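## Task

Put the red wire down so it sits alone, with at least a hand's width of clear space between it and any other wire; a wire left dangling over the table edge may count as failure.

## Robot and tools

Robot: two arms, left_arm and right_arm, each with a two-finger gripper. Fixed cameras cam_high and cam_low sit on a beam behind the arms; cam_left_wrist and cam_right_wrist ride on the wrists. All images are 896x504. A calibration (intrinsics, distortion, pose) is supplied per camera; fixed cameras may be off by a couple of degrees and millimetres, and a wrist image can lag while its arm moves.

Frames. Scene frame: origin at table-top height, midway between the arms, a little behind the near table edge; +x points out over the table, +z up, left_arm on the +y side (arm names do not match image left/right). left_arm's base is near (+0.010, +0.269, -0.013) m and right_arm's near (+0.001, -0.319, -0.010) m, both nearly level. Each arm reports its gripper pose (end_effector_position in metres, end_effector_quat_wxyz) in its own base frame. Fixed cameras and the table use the scene frame. Motion offsets are expressed along the axes of that arm's current Hand target. The fingers point along the gripper's +z and spread along its y; the reported position is between the pads, about 1 cm short of the tips.

Row layout (used by execute_actions and move): one flat list of 14 numbers, each in [-1, 1], covering both arms even if one is idle: left dx, dy, dz, rx, ry, rz, opening, then right dx, dy, dz, rx, ry, rz, opening. The six pose numbers are an offset from that arm's Hand target, not an absolute pose; 1.0 equals 0.6 m of travel or 180 degrees of turn, and rx, ry, rz form a single rotation vector. Opening is absolute: +1 fully open (0.093 m), -1 closed. Sending six zeros re-requests the current Hand target (useful to end a push or close a gap left by friction); a 0 opening is a real command, so to keep a gripper unchanged repeat its present opening.

execute_actions(actions, cameras): actions is a list of actions; each action is a table of up to 15 rows, one row per 1/30 s step. Every row in an action is measured from the Hand target at that action's start, so rows do not accumulate inside one action, but the next action starts from the new Hand target, so repeating an offset moves further. A short table holds its last row to fill 15 steps. An empty actions list returns state plus all camera images; otherwise images come only if cameras names them (["all"] for all, [] for none).

move(target, speed, blend, opening_speed, grip_force, blocking, cameras): drives straight-line paths toward target, either one 14-number row or a list of up to 15 rows, all offsets from the same starting Hand targets. speed is path top speed in m/s, 0.002 to 2.9, default 0.25 (rotation up to twice that in rad/s); one value or one per target. blend, in metres, rounds corners of a list; 0 stops at each point. opening_speed (0.2 or more, per second on the -1..+1 scale) ramps the fingers. grip_force sets pad force in newtons, 10 to 50, per arm or one value; it persists, and lower force closes slowly. blocking=false returns after about 0.5 s while the move continues. A move lasts at most 10 s. The result adds a move: line with the ending (done, off_target, moving, held, fault) and limits (paced = pose clipped, held = steps withheld). Paths do not avoid obstacles or the other arm; faster moves lag, overshoot and strike harder.

wait(seconds 0 to 10) lets time pass with commands held. stop brakes a running move. zoom_image(camera, region [x0, y0, x1, y1] in pixels, at most 504 by 504) enlarges part of the latest image. finished_scene(scene: the current scene's number) ends the scene irreversibly; the goal must persist with the robot released.

Results: per arm, gripper pose, Hand target (the last commanded pose after clipping; next offsets count from it), Tool commands, grip_measured (+1 open, -1 closed), Joint positions (last entry is finger gap in metres), joint velocities (may read within noise or be omitted), joint torques (include arm weight; noisy), sometimes per-step positions, and MOTOR HOT or OVER-TEMPERATURE FAULT warnings.

Gripping: pads meet at about -0.94 on grip_measured; each millimetre of object width adds about 0.0208. For a firm hold command roughly 0.24 below the reading for the width; soft or thin wires may need lower. Keep sending that number to hold; send well above it to release.

Cautions: the commanded orientation is clipped to within 40 degrees of the measured one each step, and friction can leave the gripper short, low or tilted, so check pose after each move. Avoid paths near an arm's own base (route around it). Do not let the arms, grippers or wrist cameras touch each other, and watch the bar, plate (up to 3 cm above the table) and rail behind the table, which give no warning. No wire may fall or be left hanging off the table; do not release a moving wire, drop from height, slam or push hard. Long holds, stretched reach or pushing at unreachable poses heat motors; a fault folds that arm away for good. Small outside pushes may nudge loose objects. Joint ranges in rad: waist -2.618 to 3.054, shoulder 0.000 to 3.142, elbow 0.000 to 3.142 (straight at 2.901), wrist pitch -1.571 to 1.571, wrist yaw -1.571 to 1.571, wrist roll -2.094 to 2.094.

Each tool is called as name(argument=value, ...) on one line, values as JSON.

## Session

execute_actions(actions=[])

Scene clock: 0.00 s.
left_arm: end_effector_position=(+0.3754, +0.0001, +0.4021) grip_measured=+1.000 end_effector_quat_wxyz=(+0.707, +0.000, +0.707, +0.000) | right_arm: end_effector_position=(+0.3402, +0.3171, +0.2563) grip_measured=-0.931 end_effector_quat_wxyz=(+0.460, -0.488, +0.597, +0.439)
Joint positions: left_arm=[0 1.047 1.047 0 0 0 0.093] | right_arm=[0.446 1.649 1.156 0.147 -0.973 -0.213 0.001]
Joint velocities: within noise
Joint torques (N m): no reading
Heat: left arm: 42 °C; right arm: 40 °C.
Hand target: left_arm +0.3730, +0.0000, +0.4120; +0.716, +0.000, +0.698, +0.000 | right_arm +0.3413, +0.3162, +0.2695; +0.475, -0.491, +0.587, +0.435
Tool commands: left_gripper/opening=+1.0 right_gripper/opening=-0.936209

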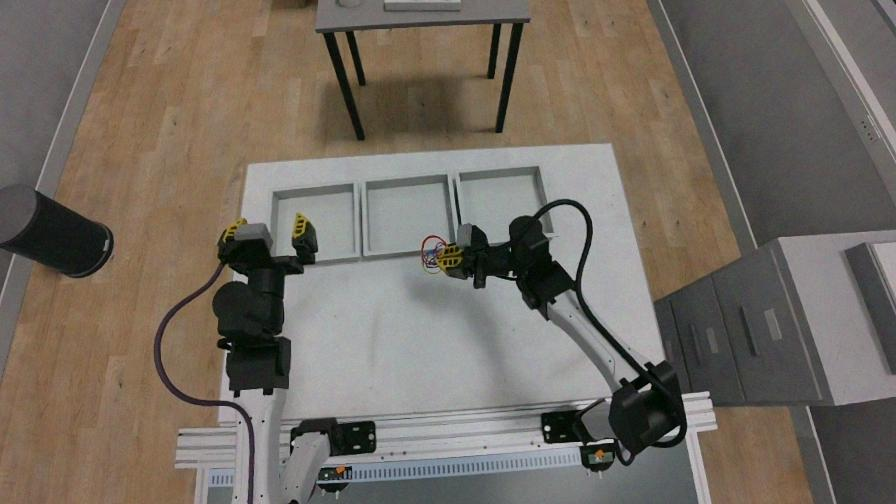

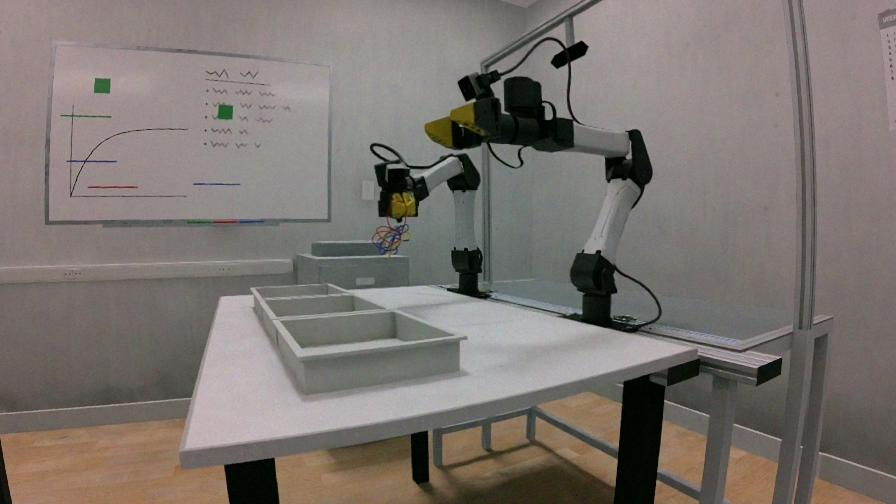

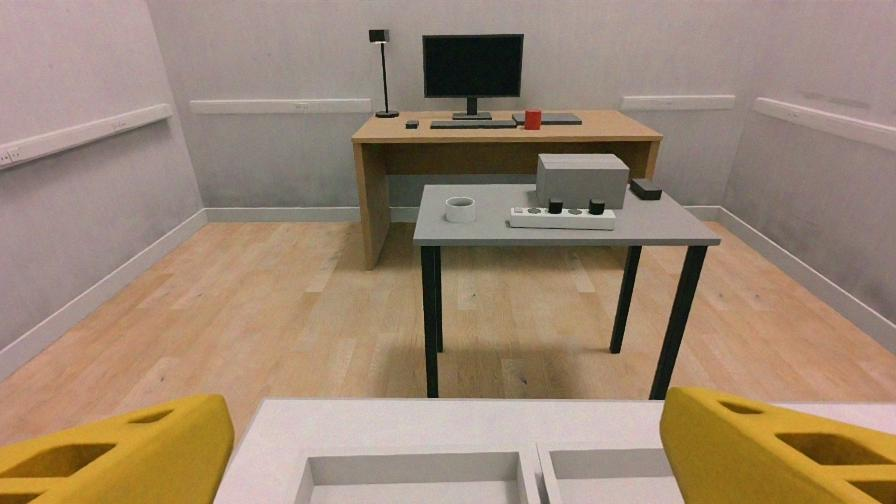

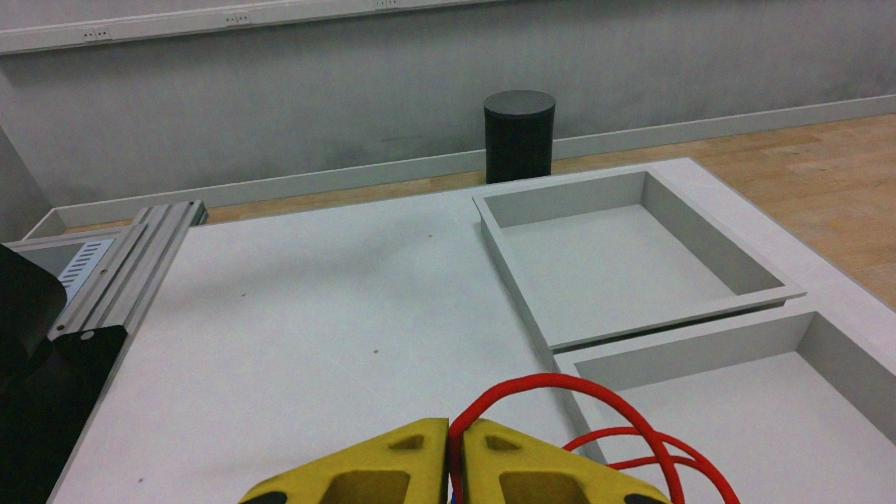

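zoom_image(camera="cam_low", region=[350, 180, 430, 270])

zoom_image(camera="cam_high", region=[400, 215, 500, 295])

zoom_image(camera="cam_right_wrist", region=[300, 340, 780, 504])

Scaled by 5.600 from the camera's 896x504 image, which has a finer 1280x720 frame.

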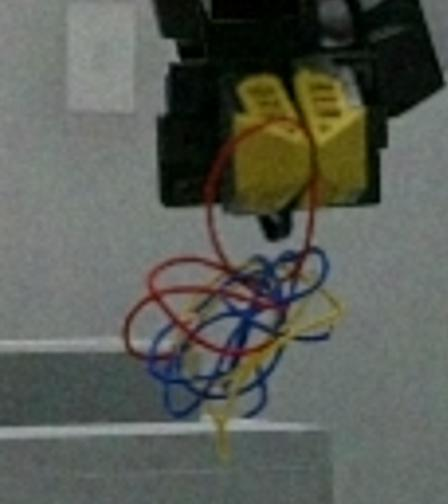

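Scaled by 5.040 from the camera's 896x504 image, which has a finer 1280x720 frame.

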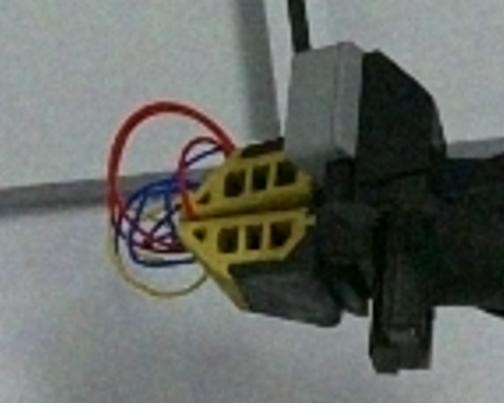

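Scaled by 1.050 from the camera's 896x504 image, which has a finer 1280x720 frame.

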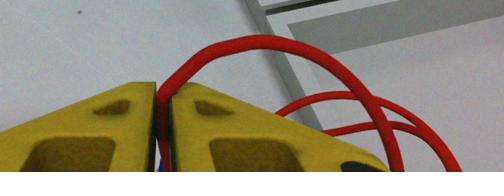

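move(target=[0.0142,-0.3167,-0.23,0.2125,0.168,0.0541,1.0,0,0,0,0,0,0,-0.936], cameras=["all"])

Scene clock: 72.97 s.
left_arm: end_effector_position=(+0.2349, -0.1903, +0.3867) grip_measured=+1.000 end_effector_quat_wxyz=(+0.458, +0.297, +0.822, -0.164) | right_arm: end_effector_position=(+0.3402, +0.3171, +0.2563) grip_measured=-0.931 end_effector_quat_wxyz=(+0.460, -0.488, +0.597, +0.439)
Joint positions: left_arm=[-0.672 1.117 1.583 -1.021 0.015 0.014 0.093] | right_arm=[0.446 1.649 1.156 0.147 -0.973 -0.213 0.001]
Joint torques (N m): left_arm=[-0.13 -1.32 10.88 2.17 -0.03 -0.19] | right_arm=[0.23 -8.29 8.29 1.62 -0.17 0.03]
Heat: left arm: 55 °C; right arm: 46 °C.
Hand target: left_arm +0.2352, -0.1900, +0.3999; +0.471, +0.289, +0.816, -0.167 | right_arm +0.3413, +0.3162, +0.2695; +0.475, -0.491, +0.587, +0.435
Off the commanded pose: left_arm 0.013 m, 2 deg | right_arm 0.013 m, 2 deg.
move: off_target (left_arm, right_arm)
camera_calibration:
cam_left_wrist: T_world_to_cam=[[-0.652573, -0.757704, -0.00578445, 0.0102233], [-0.633571, 0.549819, -0.544322, 0.502391], [0.415615, -0.351545, -0.838856, 0.249654], [0, 0, 0, 1]] pos_world=[0.221212, -0.180713, 0.482945]

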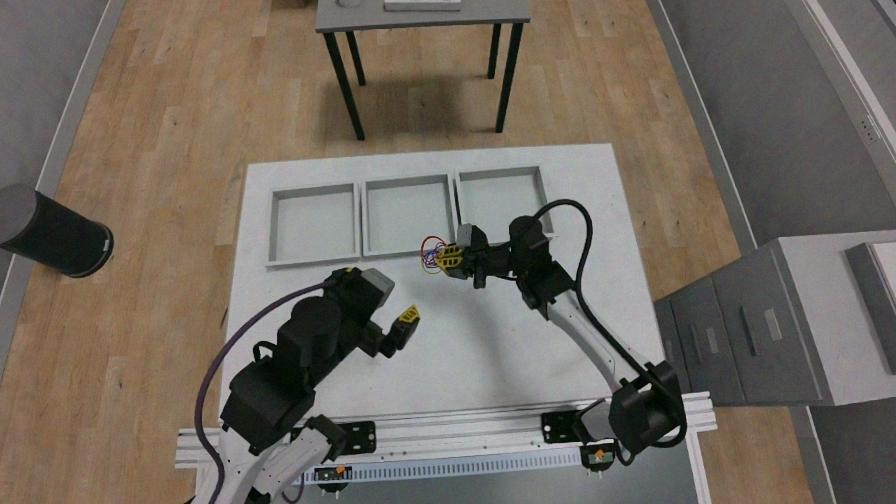

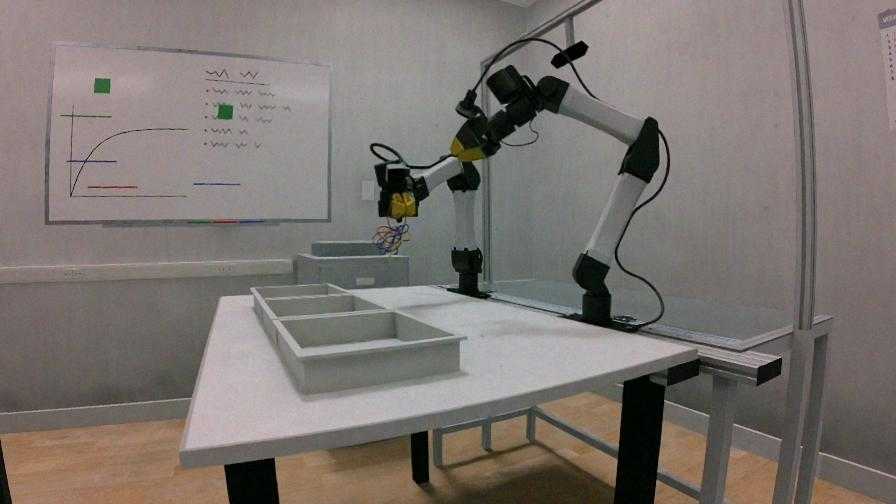

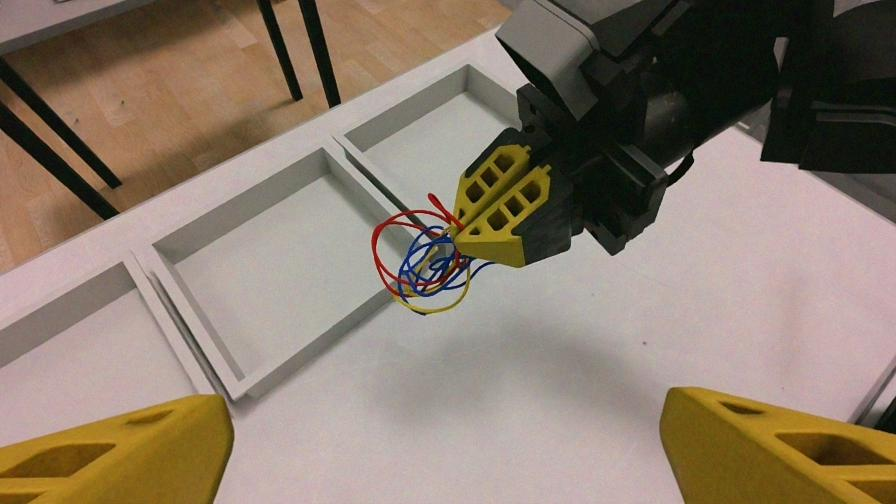

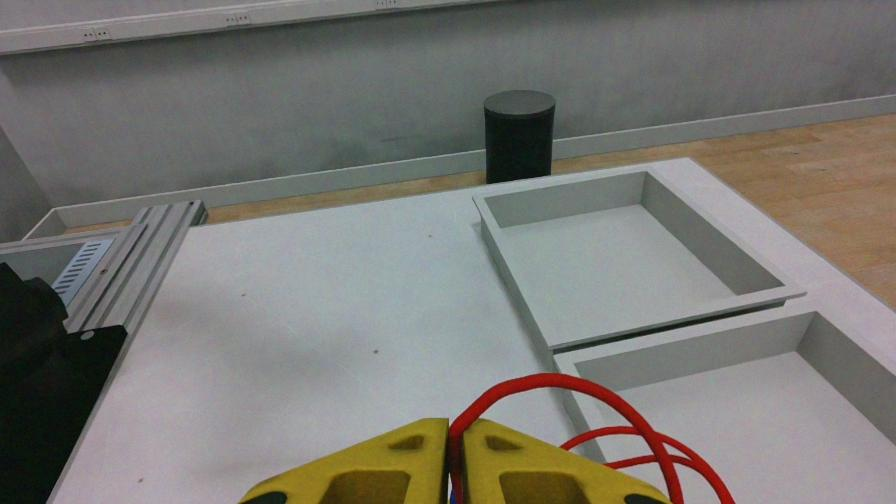

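zoom_image(camera="cam_left_wrist", region=[340, 170, 560, 340])

Scaled by 2.291 from the camera's 896x504 image, which has a finer 1280x720 frame.

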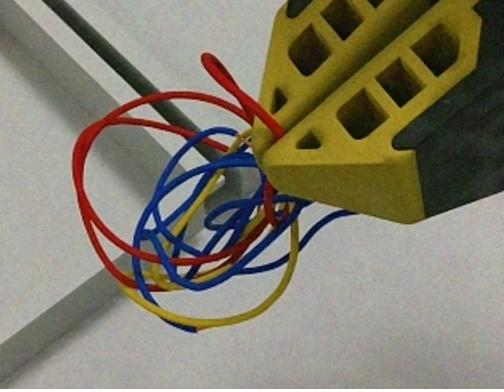

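move(target=[0.0965,0.0195,0.166,0,-0.1667,0,1.0,-0.0772,-0.2623,-0.112,0,0,0,-0.936], cameras=["all"], speed=0.12)

Scene clock: 103.23 s.
left_arm: end_effector_position=(+0.2862, -0.2168, +0.3031) grip_measured=+1.000 end_effector_quat_wxyz=(+0.666, +0.239, +0.668, -0.230) | right_arm: end_effector_position=(+0.4876, +0.2389, +0.3124) grip_measured=-0.931 end_effector_quat_wxyz=(+0.465, -0.483, +0.600, +0.438)
Joint positions: left_arm=[-0.624 0.946 0.614 0.326 0.053 0.011 0.093] | right_arm=[0.16 2.133 2.08 -0.518 -1.221 -0.466 0.001]
Joint torques (N m): left_arm=[0.76 -1.44 7.94 2.61 0.14 -0.16] | right_arm=[-0.58 -9.72 10.11 1.43 -0.53 -0.12]
Heat: left arm: 53 °C; right arm: 47 °C.
Hand target: left_arm +0.2871, -0.2170, +0.2999; +0.666, +0.236, +0.667, -0.236 | right_arm +0.4911, +0.2361, +0.3198; +0.475, -0.491, +0.587, +0.435
Off the commanded pose: left_arm 0.003 m, 1 deg | right_arm 0.009 m, 2 deg.
move: done
camera_calibration:
cam_left_wrist: T_world_to_cam=[[-0.637312, -0.770299, -0.0217455, 0.0208358], [-0.320185, 0.290364, -0.90176, 0.4663], [0.700939, -0.56774, -0.43169, -0.102994], [0, 0, 0, 1]] pos_world=[0.234773, -0.177821, 0.376482]
cam_right_wrist: T_world_to_cam=[[0.986062, -0.139721, -0.0903304, -0.418627], [-0.152784, -0.545484, -0.824078, 0.505395], [0.0658672, 0.826393, -0.559228, 0.0315226], [0, 0, 0, 1]] pos_world=[0.487932, 0.191144, 0.396298]

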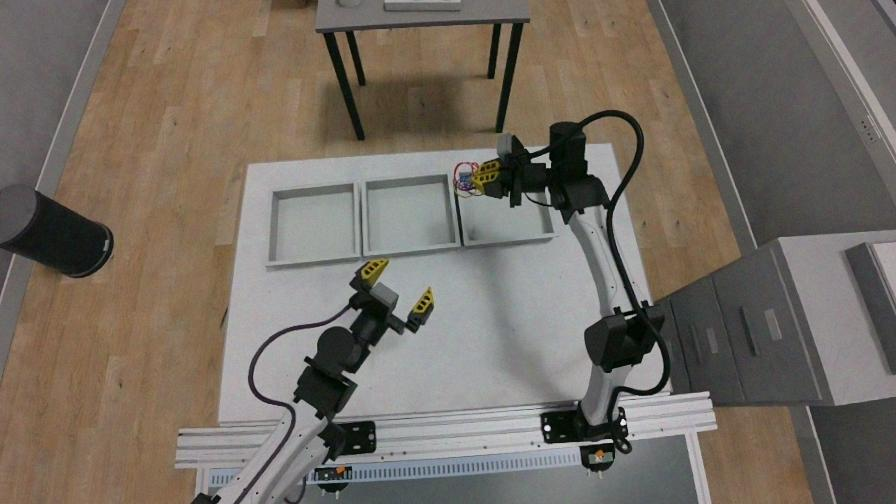

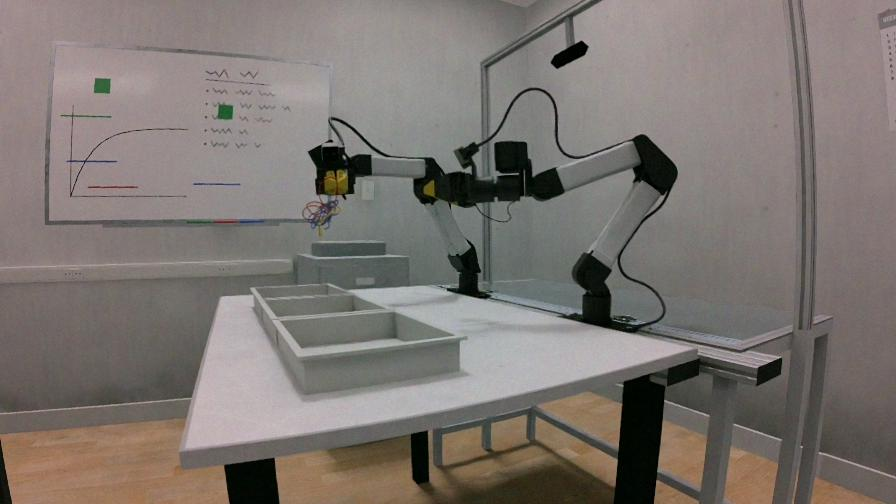

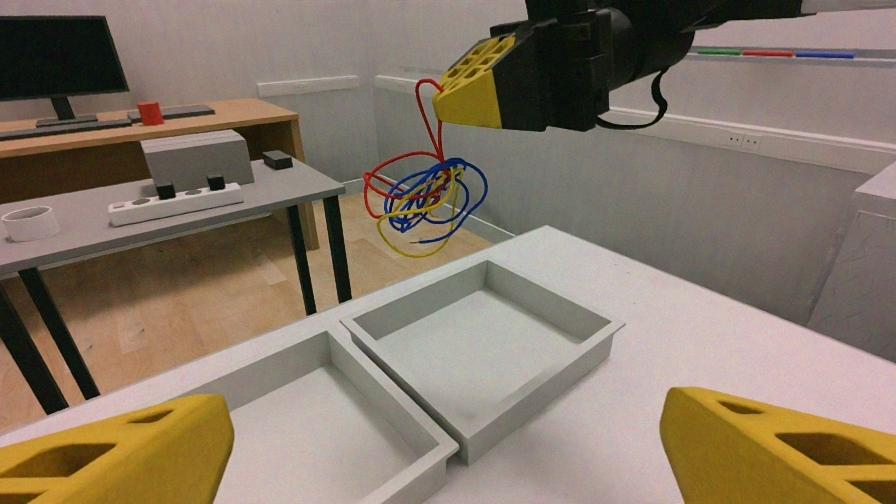

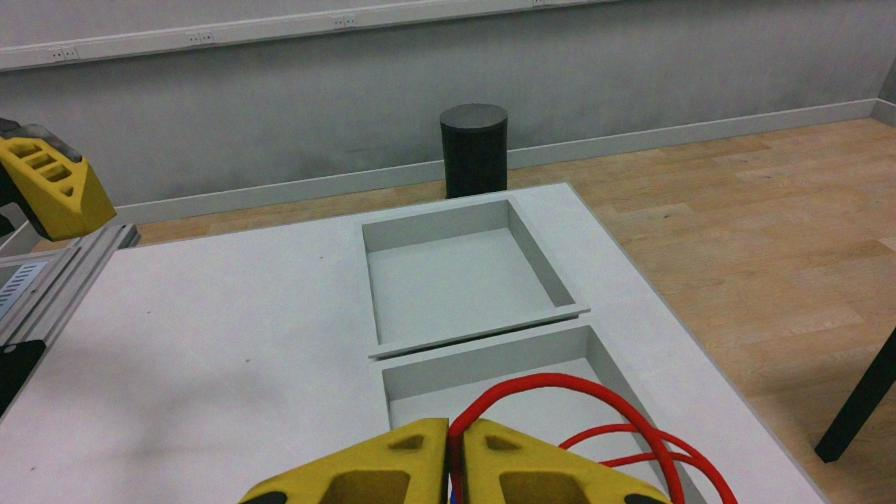

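zoom_image(camera="cam_left_wrist", region=[330, 60, 530, 270])

zoom_image(camera="cam_left_wrist", region=[370, 140, 500, 260])

zoom_image(camera="cam_low", region=[290, 160, 370, 240])

Scaled by 2.400 from the camera's 896x504 image, which has a finer 1280x720 frame.

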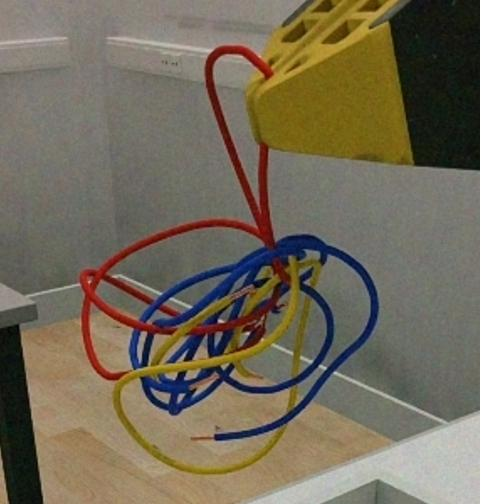

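Scaled by 3.877 from the camera's 896x504 image, which has a finer 1280x720 frame.

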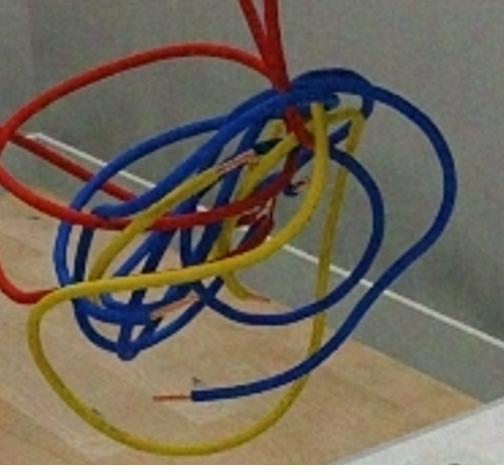

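Scaled by 6.300 from the camera's 896x504 image, which has a finer 1280x720 frame.

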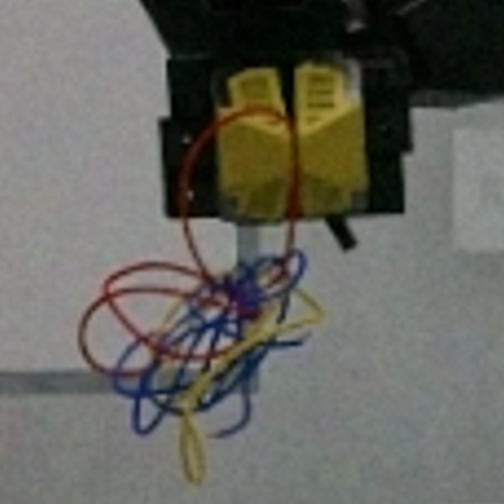

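move(target=[0,-0.1957,-0.0258,0.1056,0,0,1.0,0.0162,0.225,-0.2292,0.1642,-0.0074,0.0286,-0.936], cameras=["all"], speed=0.15)

zoom_image(camera="cam_left_wrist", region=[330, 60, 580, 300])

Scene clock: 153.73 s.
left_arm: end_effector_position=(+0.2032, -0.2962, +0.2990) grip_measured=+1.000 end_effector_quat_wxyz=(+0.617, +0.344, +0.623, -0.334) | right_arm: end_effector_position=(+0.3389, +0.1234, +0.3384) grip_measured=-0.931 end_effector_quat_wxyz=(+0.565, -0.327, +0.693, +0.306)
Joint positions: left_arm=[-0.942 0.948 0.607 0.327 0.058 0.01 0.093] | right_arm=[-0.043 1.183 1.071 -0.195 -0.957 -0.2 0.001]
Joint torques (N m): left_arm=[-0.13 -1.46 8.66 2.56 0.12 -0.14] | right_arm=[-0.69 -4.67 6.5 1.66 0.08 0.07]
Heat: left arm: 56 °C; right arm: 50 °C.
Hand target: left_arm +0.2012, -0.2985, +0.2999; +0.618, +0.343, +0.619, -0.343 | right_arm +0.3391, +0.1190, +0.3395; +0.571, -0.322, +0.694, +0.297
Off the commanded pose: left_arm 0.003 m, 1 deg | right_arm 0.004 m, 1 deg.
move: done
camera_calibration:
cam_left_wrist: T_world_to_cam=[[-0.849416, -0.527332, -0.0203034, 0.021421], [-0.21621, 0.382847, -0.898155, 0.464234], [0.481399, -0.758517, -0.439211, -0.10128], [0, 0, 0, 1]] pos_world=[0.167323, -0.243258, 0.372906]
cam_right_wrist: T_world_to_cam=[[0.804893, -0.589606, -0.0671796, -0.176808], [-0.371514, -0.412391, -0.831812, 0.501395], [0.462736, 0.694477, -0.550978, 0.030386], [0, 0, 0, 1]] pos_world=[0.314526, 0.0814219, 0.42193]

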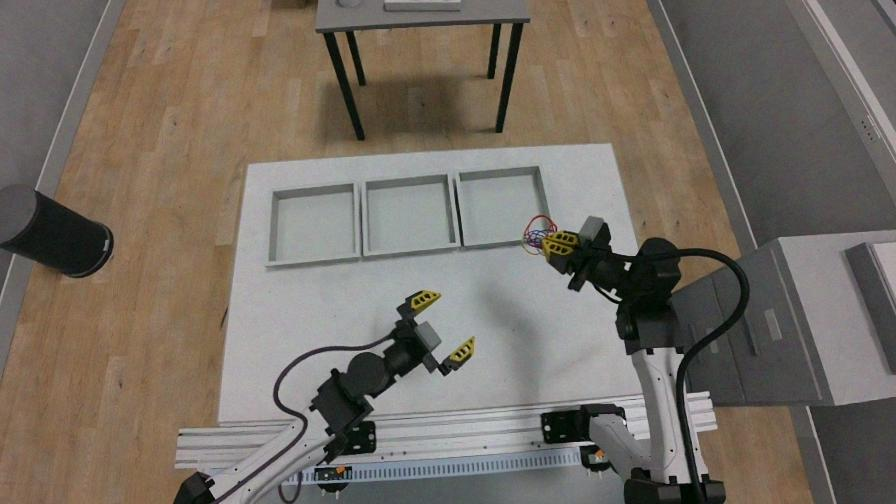

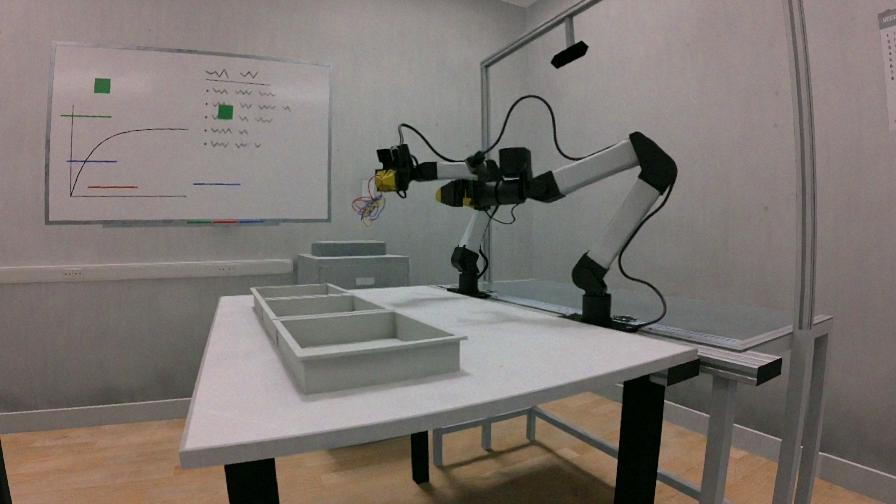

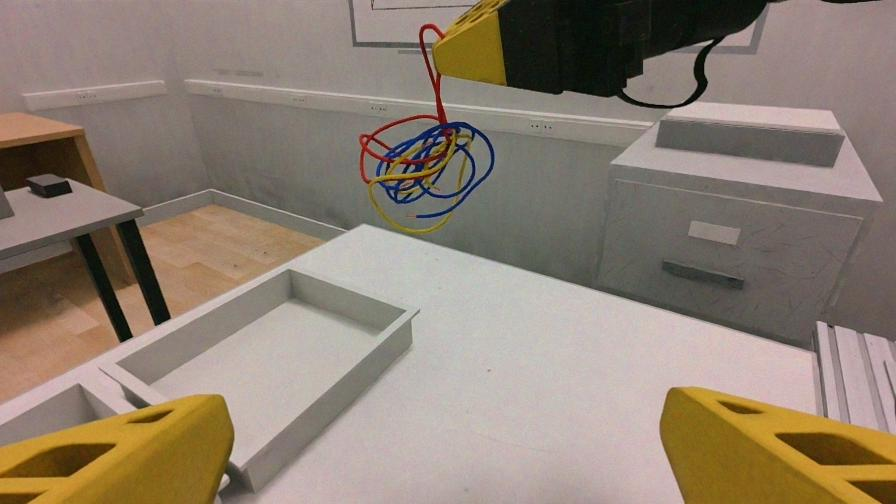

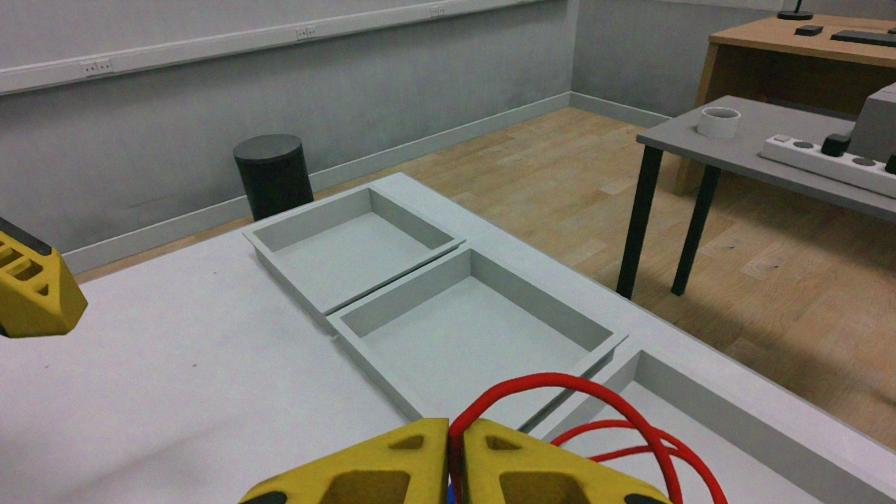

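Scaled by 2.016 from the camera's 896x504 image, which has a finer 1280x720 frame.

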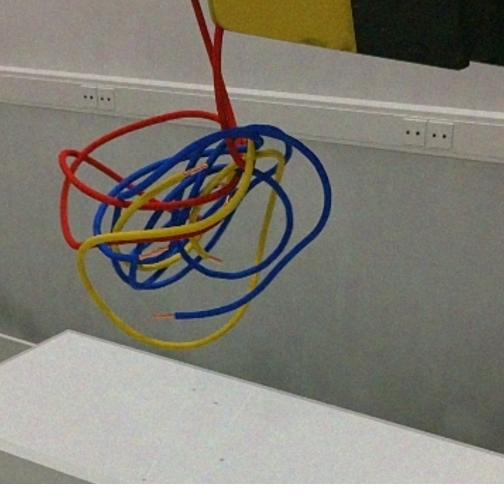

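move(target=[[0.0567,0.0287,0.1,0,0,0,1.0,0,0,0,0,0,0,-0.936],[0.053,0.0287,0.345,0,0,0,1.0,0,0,0,0,0,0,-0.936]], cameras=["all"], speed=0.1)

zoom_image(camera="cam_left_wrist", region=[230, 60, 680, 504])

zoom_image(camera="cam_low", region=[320, 140, 480, 230])

Scene clock: 193.10 s.
left_arm: end_effector_position=(+0.3219, -0.4589, +0.2512) grip_measured=+1.000 end_effector_quat_wxyz=(+0.605, +0.355, +0.628, -0.337) | right_arm: end_effector_position=(+0.3390, +0.1233, +0.3383) grip_measured=-0.931 end_effector_quat_wxyz=(+0.565, -0.327, +0.693, +0.305)
Joint positions: left_arm=[-0.931 1.841 1.163 0.637 0.092 0.01 0.093] | right_arm=[-0.043 1.183 1.071 -0.196 -0.956 -0.199 0.001]
Joint torques (N m): left_arm=[-0.46 -8.73 12.77 2.42 -0.08 -0.18] | right_arm=[-0.72 -4.45 6.65 1.74 0.05 0.1]
Heat: left arm: 57 °C; right arm: 46 °C.
Hand target: left_arm +0.3255, -0.4649, +0.2682; +0.618, +0.343, +0.618, -0.343 | right_arm +0.3391, +0.1190, +0.3395; +0.571, -0.322, +0.694, +0.297
Off the commanded pose: left_arm 0.018 m, 2 deg | right_arm 0.004 m, 1 deg.
move: off_target (left_arm)
camera_calibration:
cam_left_wrist: T_world_to_cam=[[-0.861764, -0.507024, -0.0170407, 0.0478724], [-0.221564, 0.406373, -0.886437, 0.518869], [0.456369, -0.760123, -0.462536, -0.289664], [0, 0, 0, 1]] pos_world=[0.288411, -0.406762, 0.32678]
cam_right_wrist: T_world_to_cam=[[0.80442, -0.590182, -0.067779, -0.176507], [-0.372402, -0.412085, -0.831566, 0.501458], [0.462844, 0.69417, -0.551275, 0.03047], [0, 0, 0, 1]] pos_world=[0.314627, 0.081321, 0.42183]

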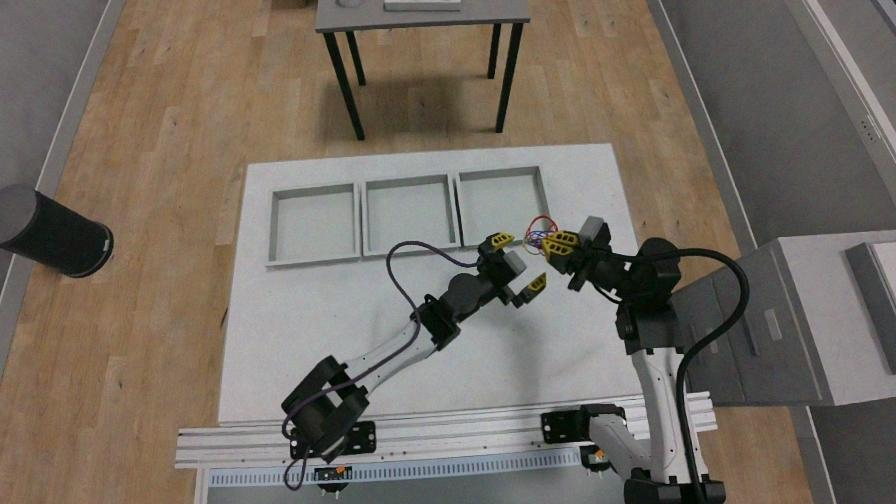

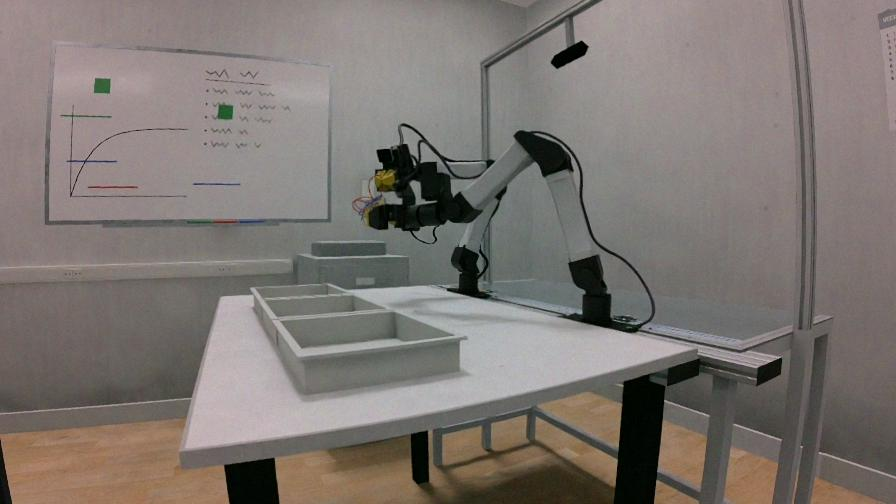

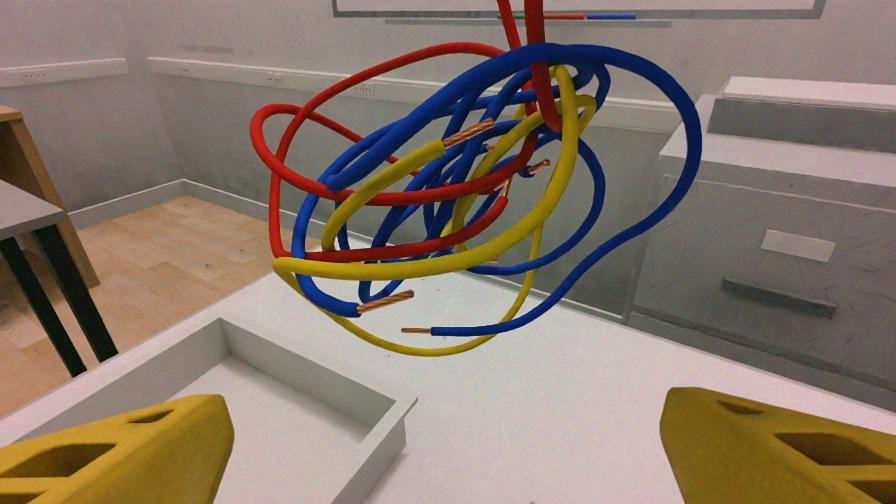

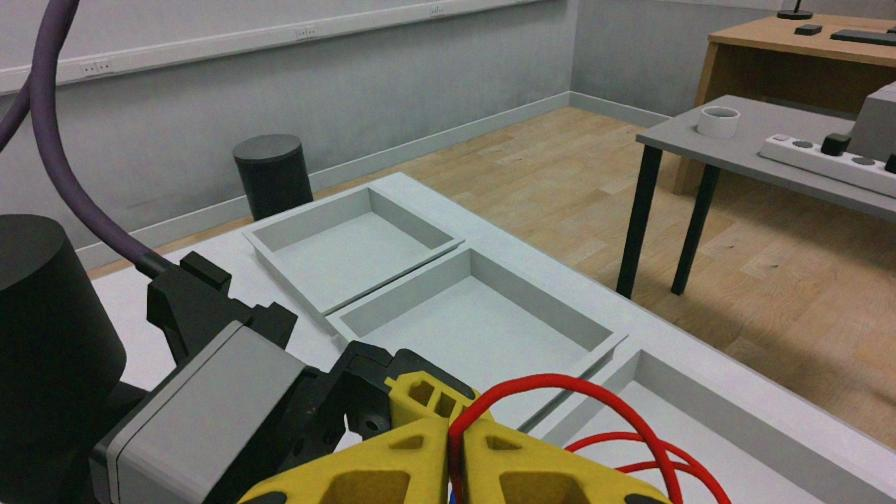

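Scaled by 1.120 from the camera's 896x504 image, which has a finer 1280x720 frame.

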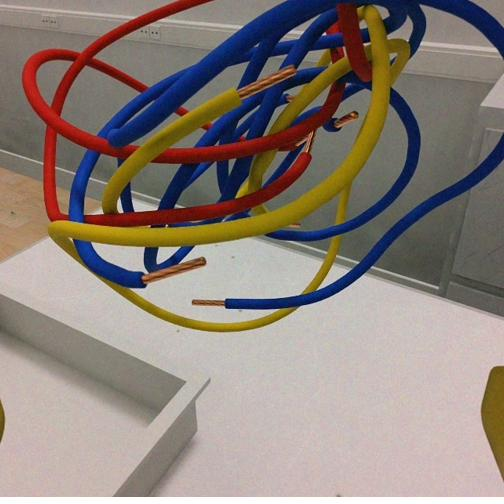

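Scaled by 3.150 from the camera's 896x504 image, which has a finer 1280x720 frame.

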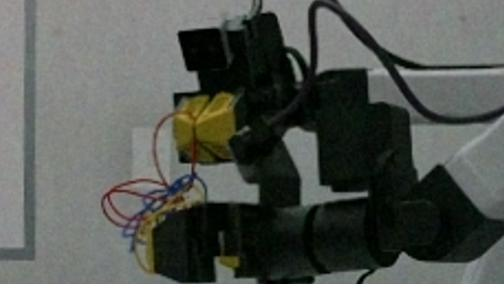

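move(target=[-0.04,0,0.0167,0,0,0,1.0,0,0,0,0,0,0,-0.936], cameras=["cam_left_wrist"], speed=0.06)

Scene clock: 238.80 s.
left_arm: end_effector_position=(+0.3291, -0.4678, +0.2766) grip_measured=+1.000 end_effector_quat_wxyz=(+0.606, +0.354, +0.628, -0.337) | right_arm: end_effector_position=(+0.3390, +0.1233, +0.3383) grip_measured=-0.931 end_effector_quat_wxyz=(+0.565, -0.327, +0.693, +0.305)
Joint positions: left_arm=[-0.931 1.845 1.275 0.532 0.089 0.01 0.093] | right_arm=[-0.043 1.183 1.071 -0.196 -0.956 -0.199 0.001]
Joint torques (N m): left_arm=[-0.35 -8.95 12.64 2.48 -0.08 -0.13] | right_arm=[-0.51 -4.56 6.53 1.66 0.03 0.05]
Heat: left arm: 61 °C; right arm: 45 °C.
Hand target: left_arm +0.3308, -0.4734, +0.2922; +0.618, +0.343, +0.618, -0.343 | right_arm +0.3391, +0.1190, +0.3395; +0.571, -0.322, +0.694, +0.297
Off the commanded pose: left_arm 0.017 m, 2 deg | right_arm 0.004 m, 1 deg.
move: off_target (left_arm)
camera_calibration:
cam_left_wrist: T_world_to_cam=[[-0.860164, -0.509723, -0.0173613, 0.0483815], [-0.221554, 0.404104, -0.887476, 0.545746], [0.459382, -0.759528, -0.460527, -0.289241], [0, 0, 0, 1]] pos_world=[0.295401, -0.415563, 0.351974]
Images, in order (width x height): cam_left_wrist 896x504.

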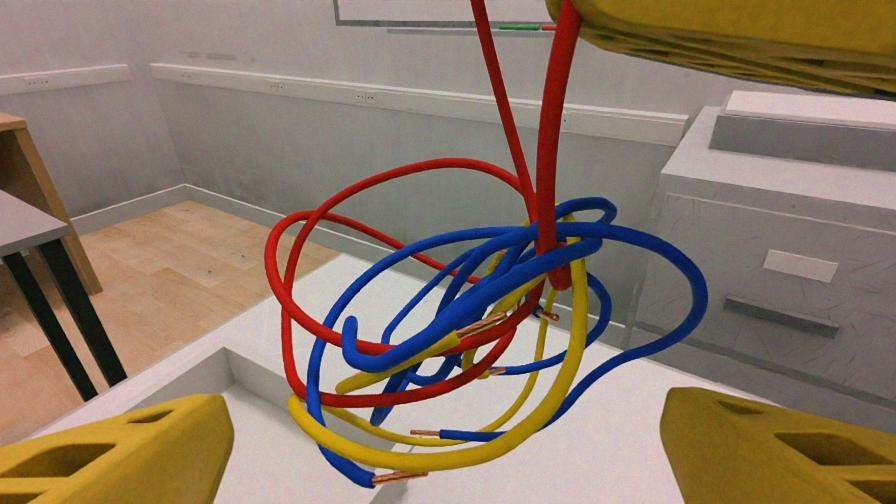

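move(target=[-0.0217,0,-0.0117,0,0,0,1.0,0,0,0,0,0,0,-0.936], cameras=["cam_left_wrist"], speed=0.06)

Scene clock: 255.43 s.
left_arm: end_effector_position=(+0.3287, -0.4673, +0.2666) grip_measured=+1.000 end_effector_quat_wxyz=(+0.592, +0.360, +0.640, -0.331) | right_arm: end_effector_position=(+0.3390, +0.1233, +0.3383) grip_measured=-0.931 end_effector_quat_wxyz=(+0.565, -0.327, +0.693, +0.305)
Joint positions: left_arm=[-0.931 1.845 1.275 0.49 0.089 0.01 0.093] | right_arm=[-0.043 1.183 1.071 -0.196 -0.956 -0.199 0.001]
Joint torques (N m): left_arm=[-0.34 -12.86 12.52 2.47 -0.1 -0.18] | right_arm=[-0.83 -4.64 6.52 1.71 0 0.04]
Heat: left arm: 59 °C; right arm: 45 °C.
Hand target: left_arm +0.3271, -0.4675, +0.3053; +0.618, +0.343, +0.618, -0.343 | right_arm +0.3391, +0.1190, +0.3395; +0.571, -0.322, +0.694, +0.297
Off the commanded pose: left_arm 0.039 m, 5 deg | right_arm 0.004 m, 1 deg.
move: off_target (left_arm)
camera_calibration:
cam_left_wrist: T_world_to_cam=[[-0.86057, -0.509163, -0.013103, 0.0474189], [-0.243091, 0.433199, -0.867897, 0.552166], [0.447578, -0.743701, -0.496571, -0.272381], [0, 0, 0, 1]] pos_world=[0.296946, -0.417624, 0.344588]
Images, in order (width x height): cam_left_wrist 896x504.

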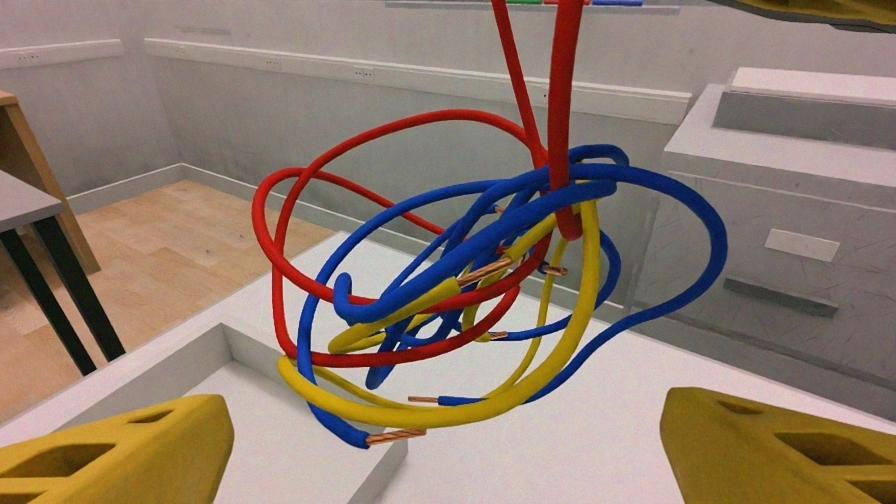

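move(target=[-0.005,0,0,0,0,0,1.0,0,0,0,0,0,0,-0.936], cameras=["cam_left_wrist"], speed=0.06)

Scene clock: 259.63 s.
left_arm: end_effector_position=(+0.3286, -0.4671, +0.2641) grip_measured=+1.000 end_effector_quat_wxyz=(+0.589, +0.361, +0.644, -0.329) | right_arm: end_effector_position=(+0.3390, +0.1233, +0.3383) grip_measured=-0.931 end_effector_quat_wxyz=(+0.565, -0.327, +0.693, +0.305)
Joint positions: left_arm=[-0.931 1.845 1.275 0.48 0.089 0.009 0.093] | right_arm=[-0.043 1.183 1.071 -0.196 -0.956 -0.199 0.001]
Joint velocities: left_arm=[0.002 -0.002 -0.002 -0.051 0.051 0.154 0] | right_arm=[within noise]
Joint torques (N m): left_arm=[-0.23 -13.24 13.23 2.48 -0.09 -0.13] | right_arm=[-0.73 -4.49 6.67 1.68 0.01 0.06]
Heat: left arm: 60 °C; right arm: 45 °C.
Hand target: left_arm +0.3271, -0.4675, +0.3083; +0.618, +0.343, +0.618, -0.343 | right_arm +0.3391, +0.1190, +0.3395; +0.571, -0.322, +0.694, +0.297
Off the commanded pose: left_arm 0.044 m, 5 deg | right_arm 0.004 m, 1 deg.
move: off_target (left_arm)
camera_calibration:
cam_left_wrist: T_world_to_cam=[[-0.860639, -0.509091, -0.0112254, 0.0468938], [-0.249171, 0.440255, -0.862606, 0.553725], [0.444087, -0.739596, -0.505751, -0.268029], [0, 0, 0, 1]] pos_world=[0.297359, -0.418139, 0.342617]
Images, in order (width x height): cam_left_wrist 896x504.

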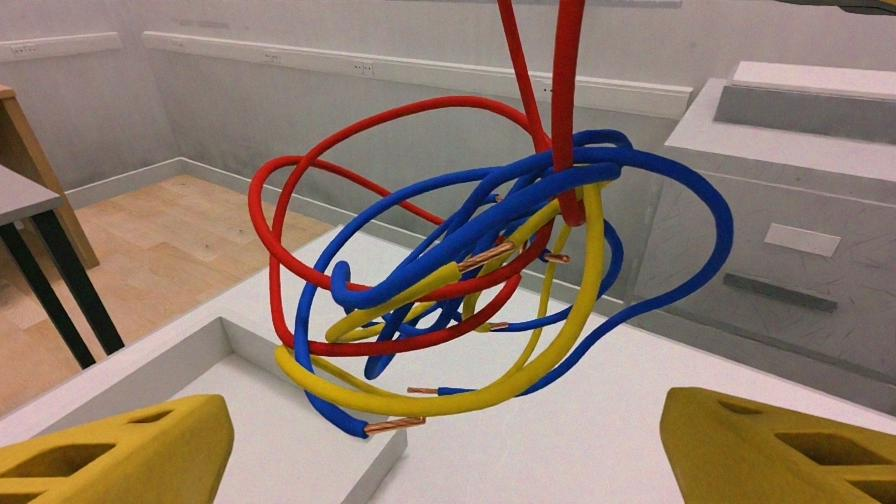

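move(target=[[0,0,-0.12,0,0,0,1.0,0,0,0,0,0,0,-0.936],[0,0,0.005,0,0,0,1.0,0,0,0,0,0,0,-0.936]], cameras=["cam_left_wrist"], speed=0.08)

Scene clock: 269.90 s.
left_arm: end_effector_position=(+0.3258, -0.4648, +0.2894) grip_measured=+1.000 end_effector_quat_wxyz=(+0.604, +0.355, +0.630, -0.337) | right_arm: end_effector_position=(+0.3390, +0.1233, +0.3383) grip_measured=-0.931 end_effector_quat_wxyz=(+0.565, -0.327, +0.693, +0.305)
Joint positions: left_arm=[-0.933 1.814 1.294 0.474 0.089 0.009 0.093] | right_arm=[-0.043 1.183 1.071 -0.196 -0.956 -0.199 0.001]
Joint torques (N m): left_arm=[-0.27 -8.95 13.12 2.43 -0.05 -0.14] | right_arm=[-0.58 -4.49 6.53 1.67 -0.01 0.07]
Heat: left arm: 60 °C; right arm: 44 °C.
Hand target: left_arm +0.3285, -0.4701, +0.3082; +0.618, +0.343, +0.618, -0.343 | right_arm +0.3391, +0.1190, +0.3395; +0.571, -0.322, +0.694, +0.297
Off the commanded pose: left_arm 0.020 m, 3 deg | right_arm 0.004 m, 1 deg.
move: off_target (left_arm)
camera_calibration:
cam_left_wrist: T_world_to_cam=[[-0.861009, -0.508351, -0.0155863, 0.0476145], [-0.2252, 0.408547, -0.884519, 0.55761], [0.456014, -0.758069, -0.466244, -0.276181], [0, 0, 0, 1]] pos_world=[0.292513, -0.41297, 0.365191]
Images, in order (width x height): cam_left_wrist 896x504.

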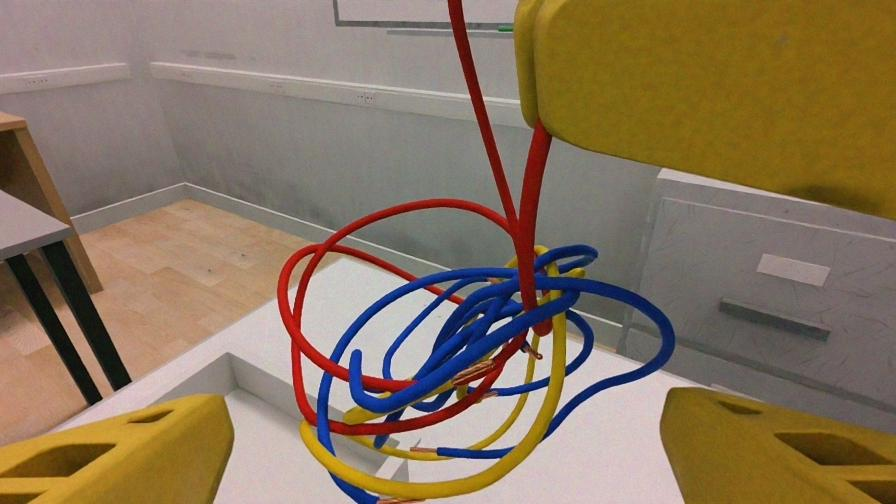

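move(target=[0,0,0,0,0,0,-1.0,0,0,0,0,0,0,-0.936], cameras=["cam_left_wrist","cam_low"], speed=0.06, opening_speed=0.8)

Scene clock: 283.37 s.
left_arm: end_effector_position=(+0.3261, -0.4646, +0.2887) grip_measured=-0.977 end_effector_quat_wxyz=(+0.603, +0.355, +0.631, -0.336) | right_arm: end_effector_position=(+0.3390, +0.1233, +0.3383) grip_measured=-0.931 end_effector_quat_wxyz=(+0.565, -0.327, +0.693, +0.305)
Joint positions: left_arm=[-0.933 1.814 1.294 0.472 0.087 0.009 0] | right_arm=[-0.043 1.183 1.071 -0.196 -0.956 -0.199 0.001]
Joint torques (N m): left_arm=[-0.31 -8.85 13.03 2.51 -0.08 -0.15] | right_arm=[-0.55 -4.29 6.57 1.68 -0.01 0.17]
Heat: left arm: 65 °C; right arm: 44 °C.
Hand target: left_arm +0.3286, -0.4700, +0.3082; +0.618, +0.343, +0.618, -0.343 | right_arm +0.3391, +0.1190, +0.3395; +0.571, -0.322, +0.694, +0.297
Off the commanded pose: left_arm 0.020 m, 3 deg | right_arm 0.004 m, 1 deg.
move: off_target (left_arm)
camera_calibration:
cam_left_wrist: T_world_to_cam=[[-0.860077, -0.509932, -0.0154099, 0.0468699], [-0.227318, 0.410098, -0.883259, 0.558046], [0.456722, -0.756167, -0.468632, -0.275102], [0, 0, 0, 1]] pos_world=[0.292811, -0.412976, 0.364699]
Images, in order (width x height): cam_low 896x504, cam_left_wrist 896x504.

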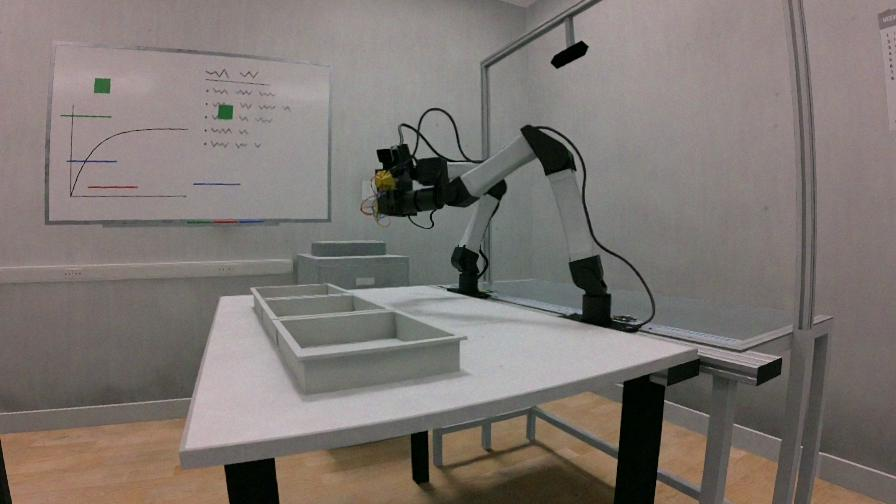

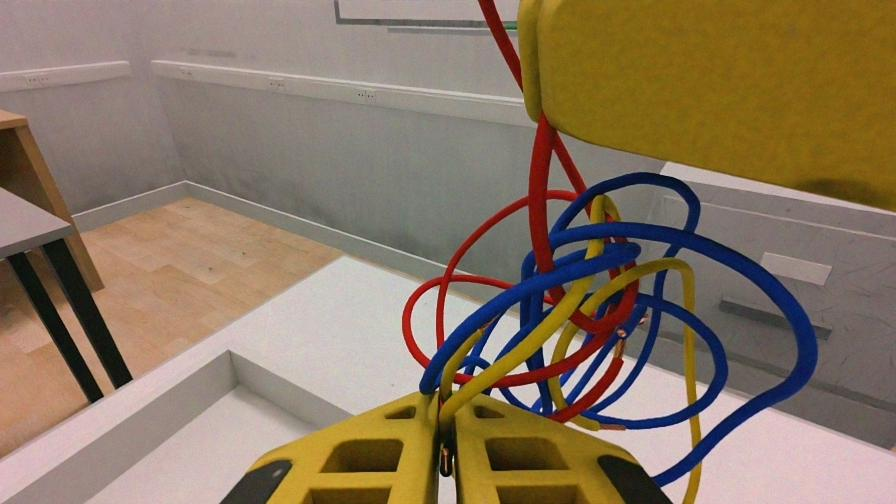

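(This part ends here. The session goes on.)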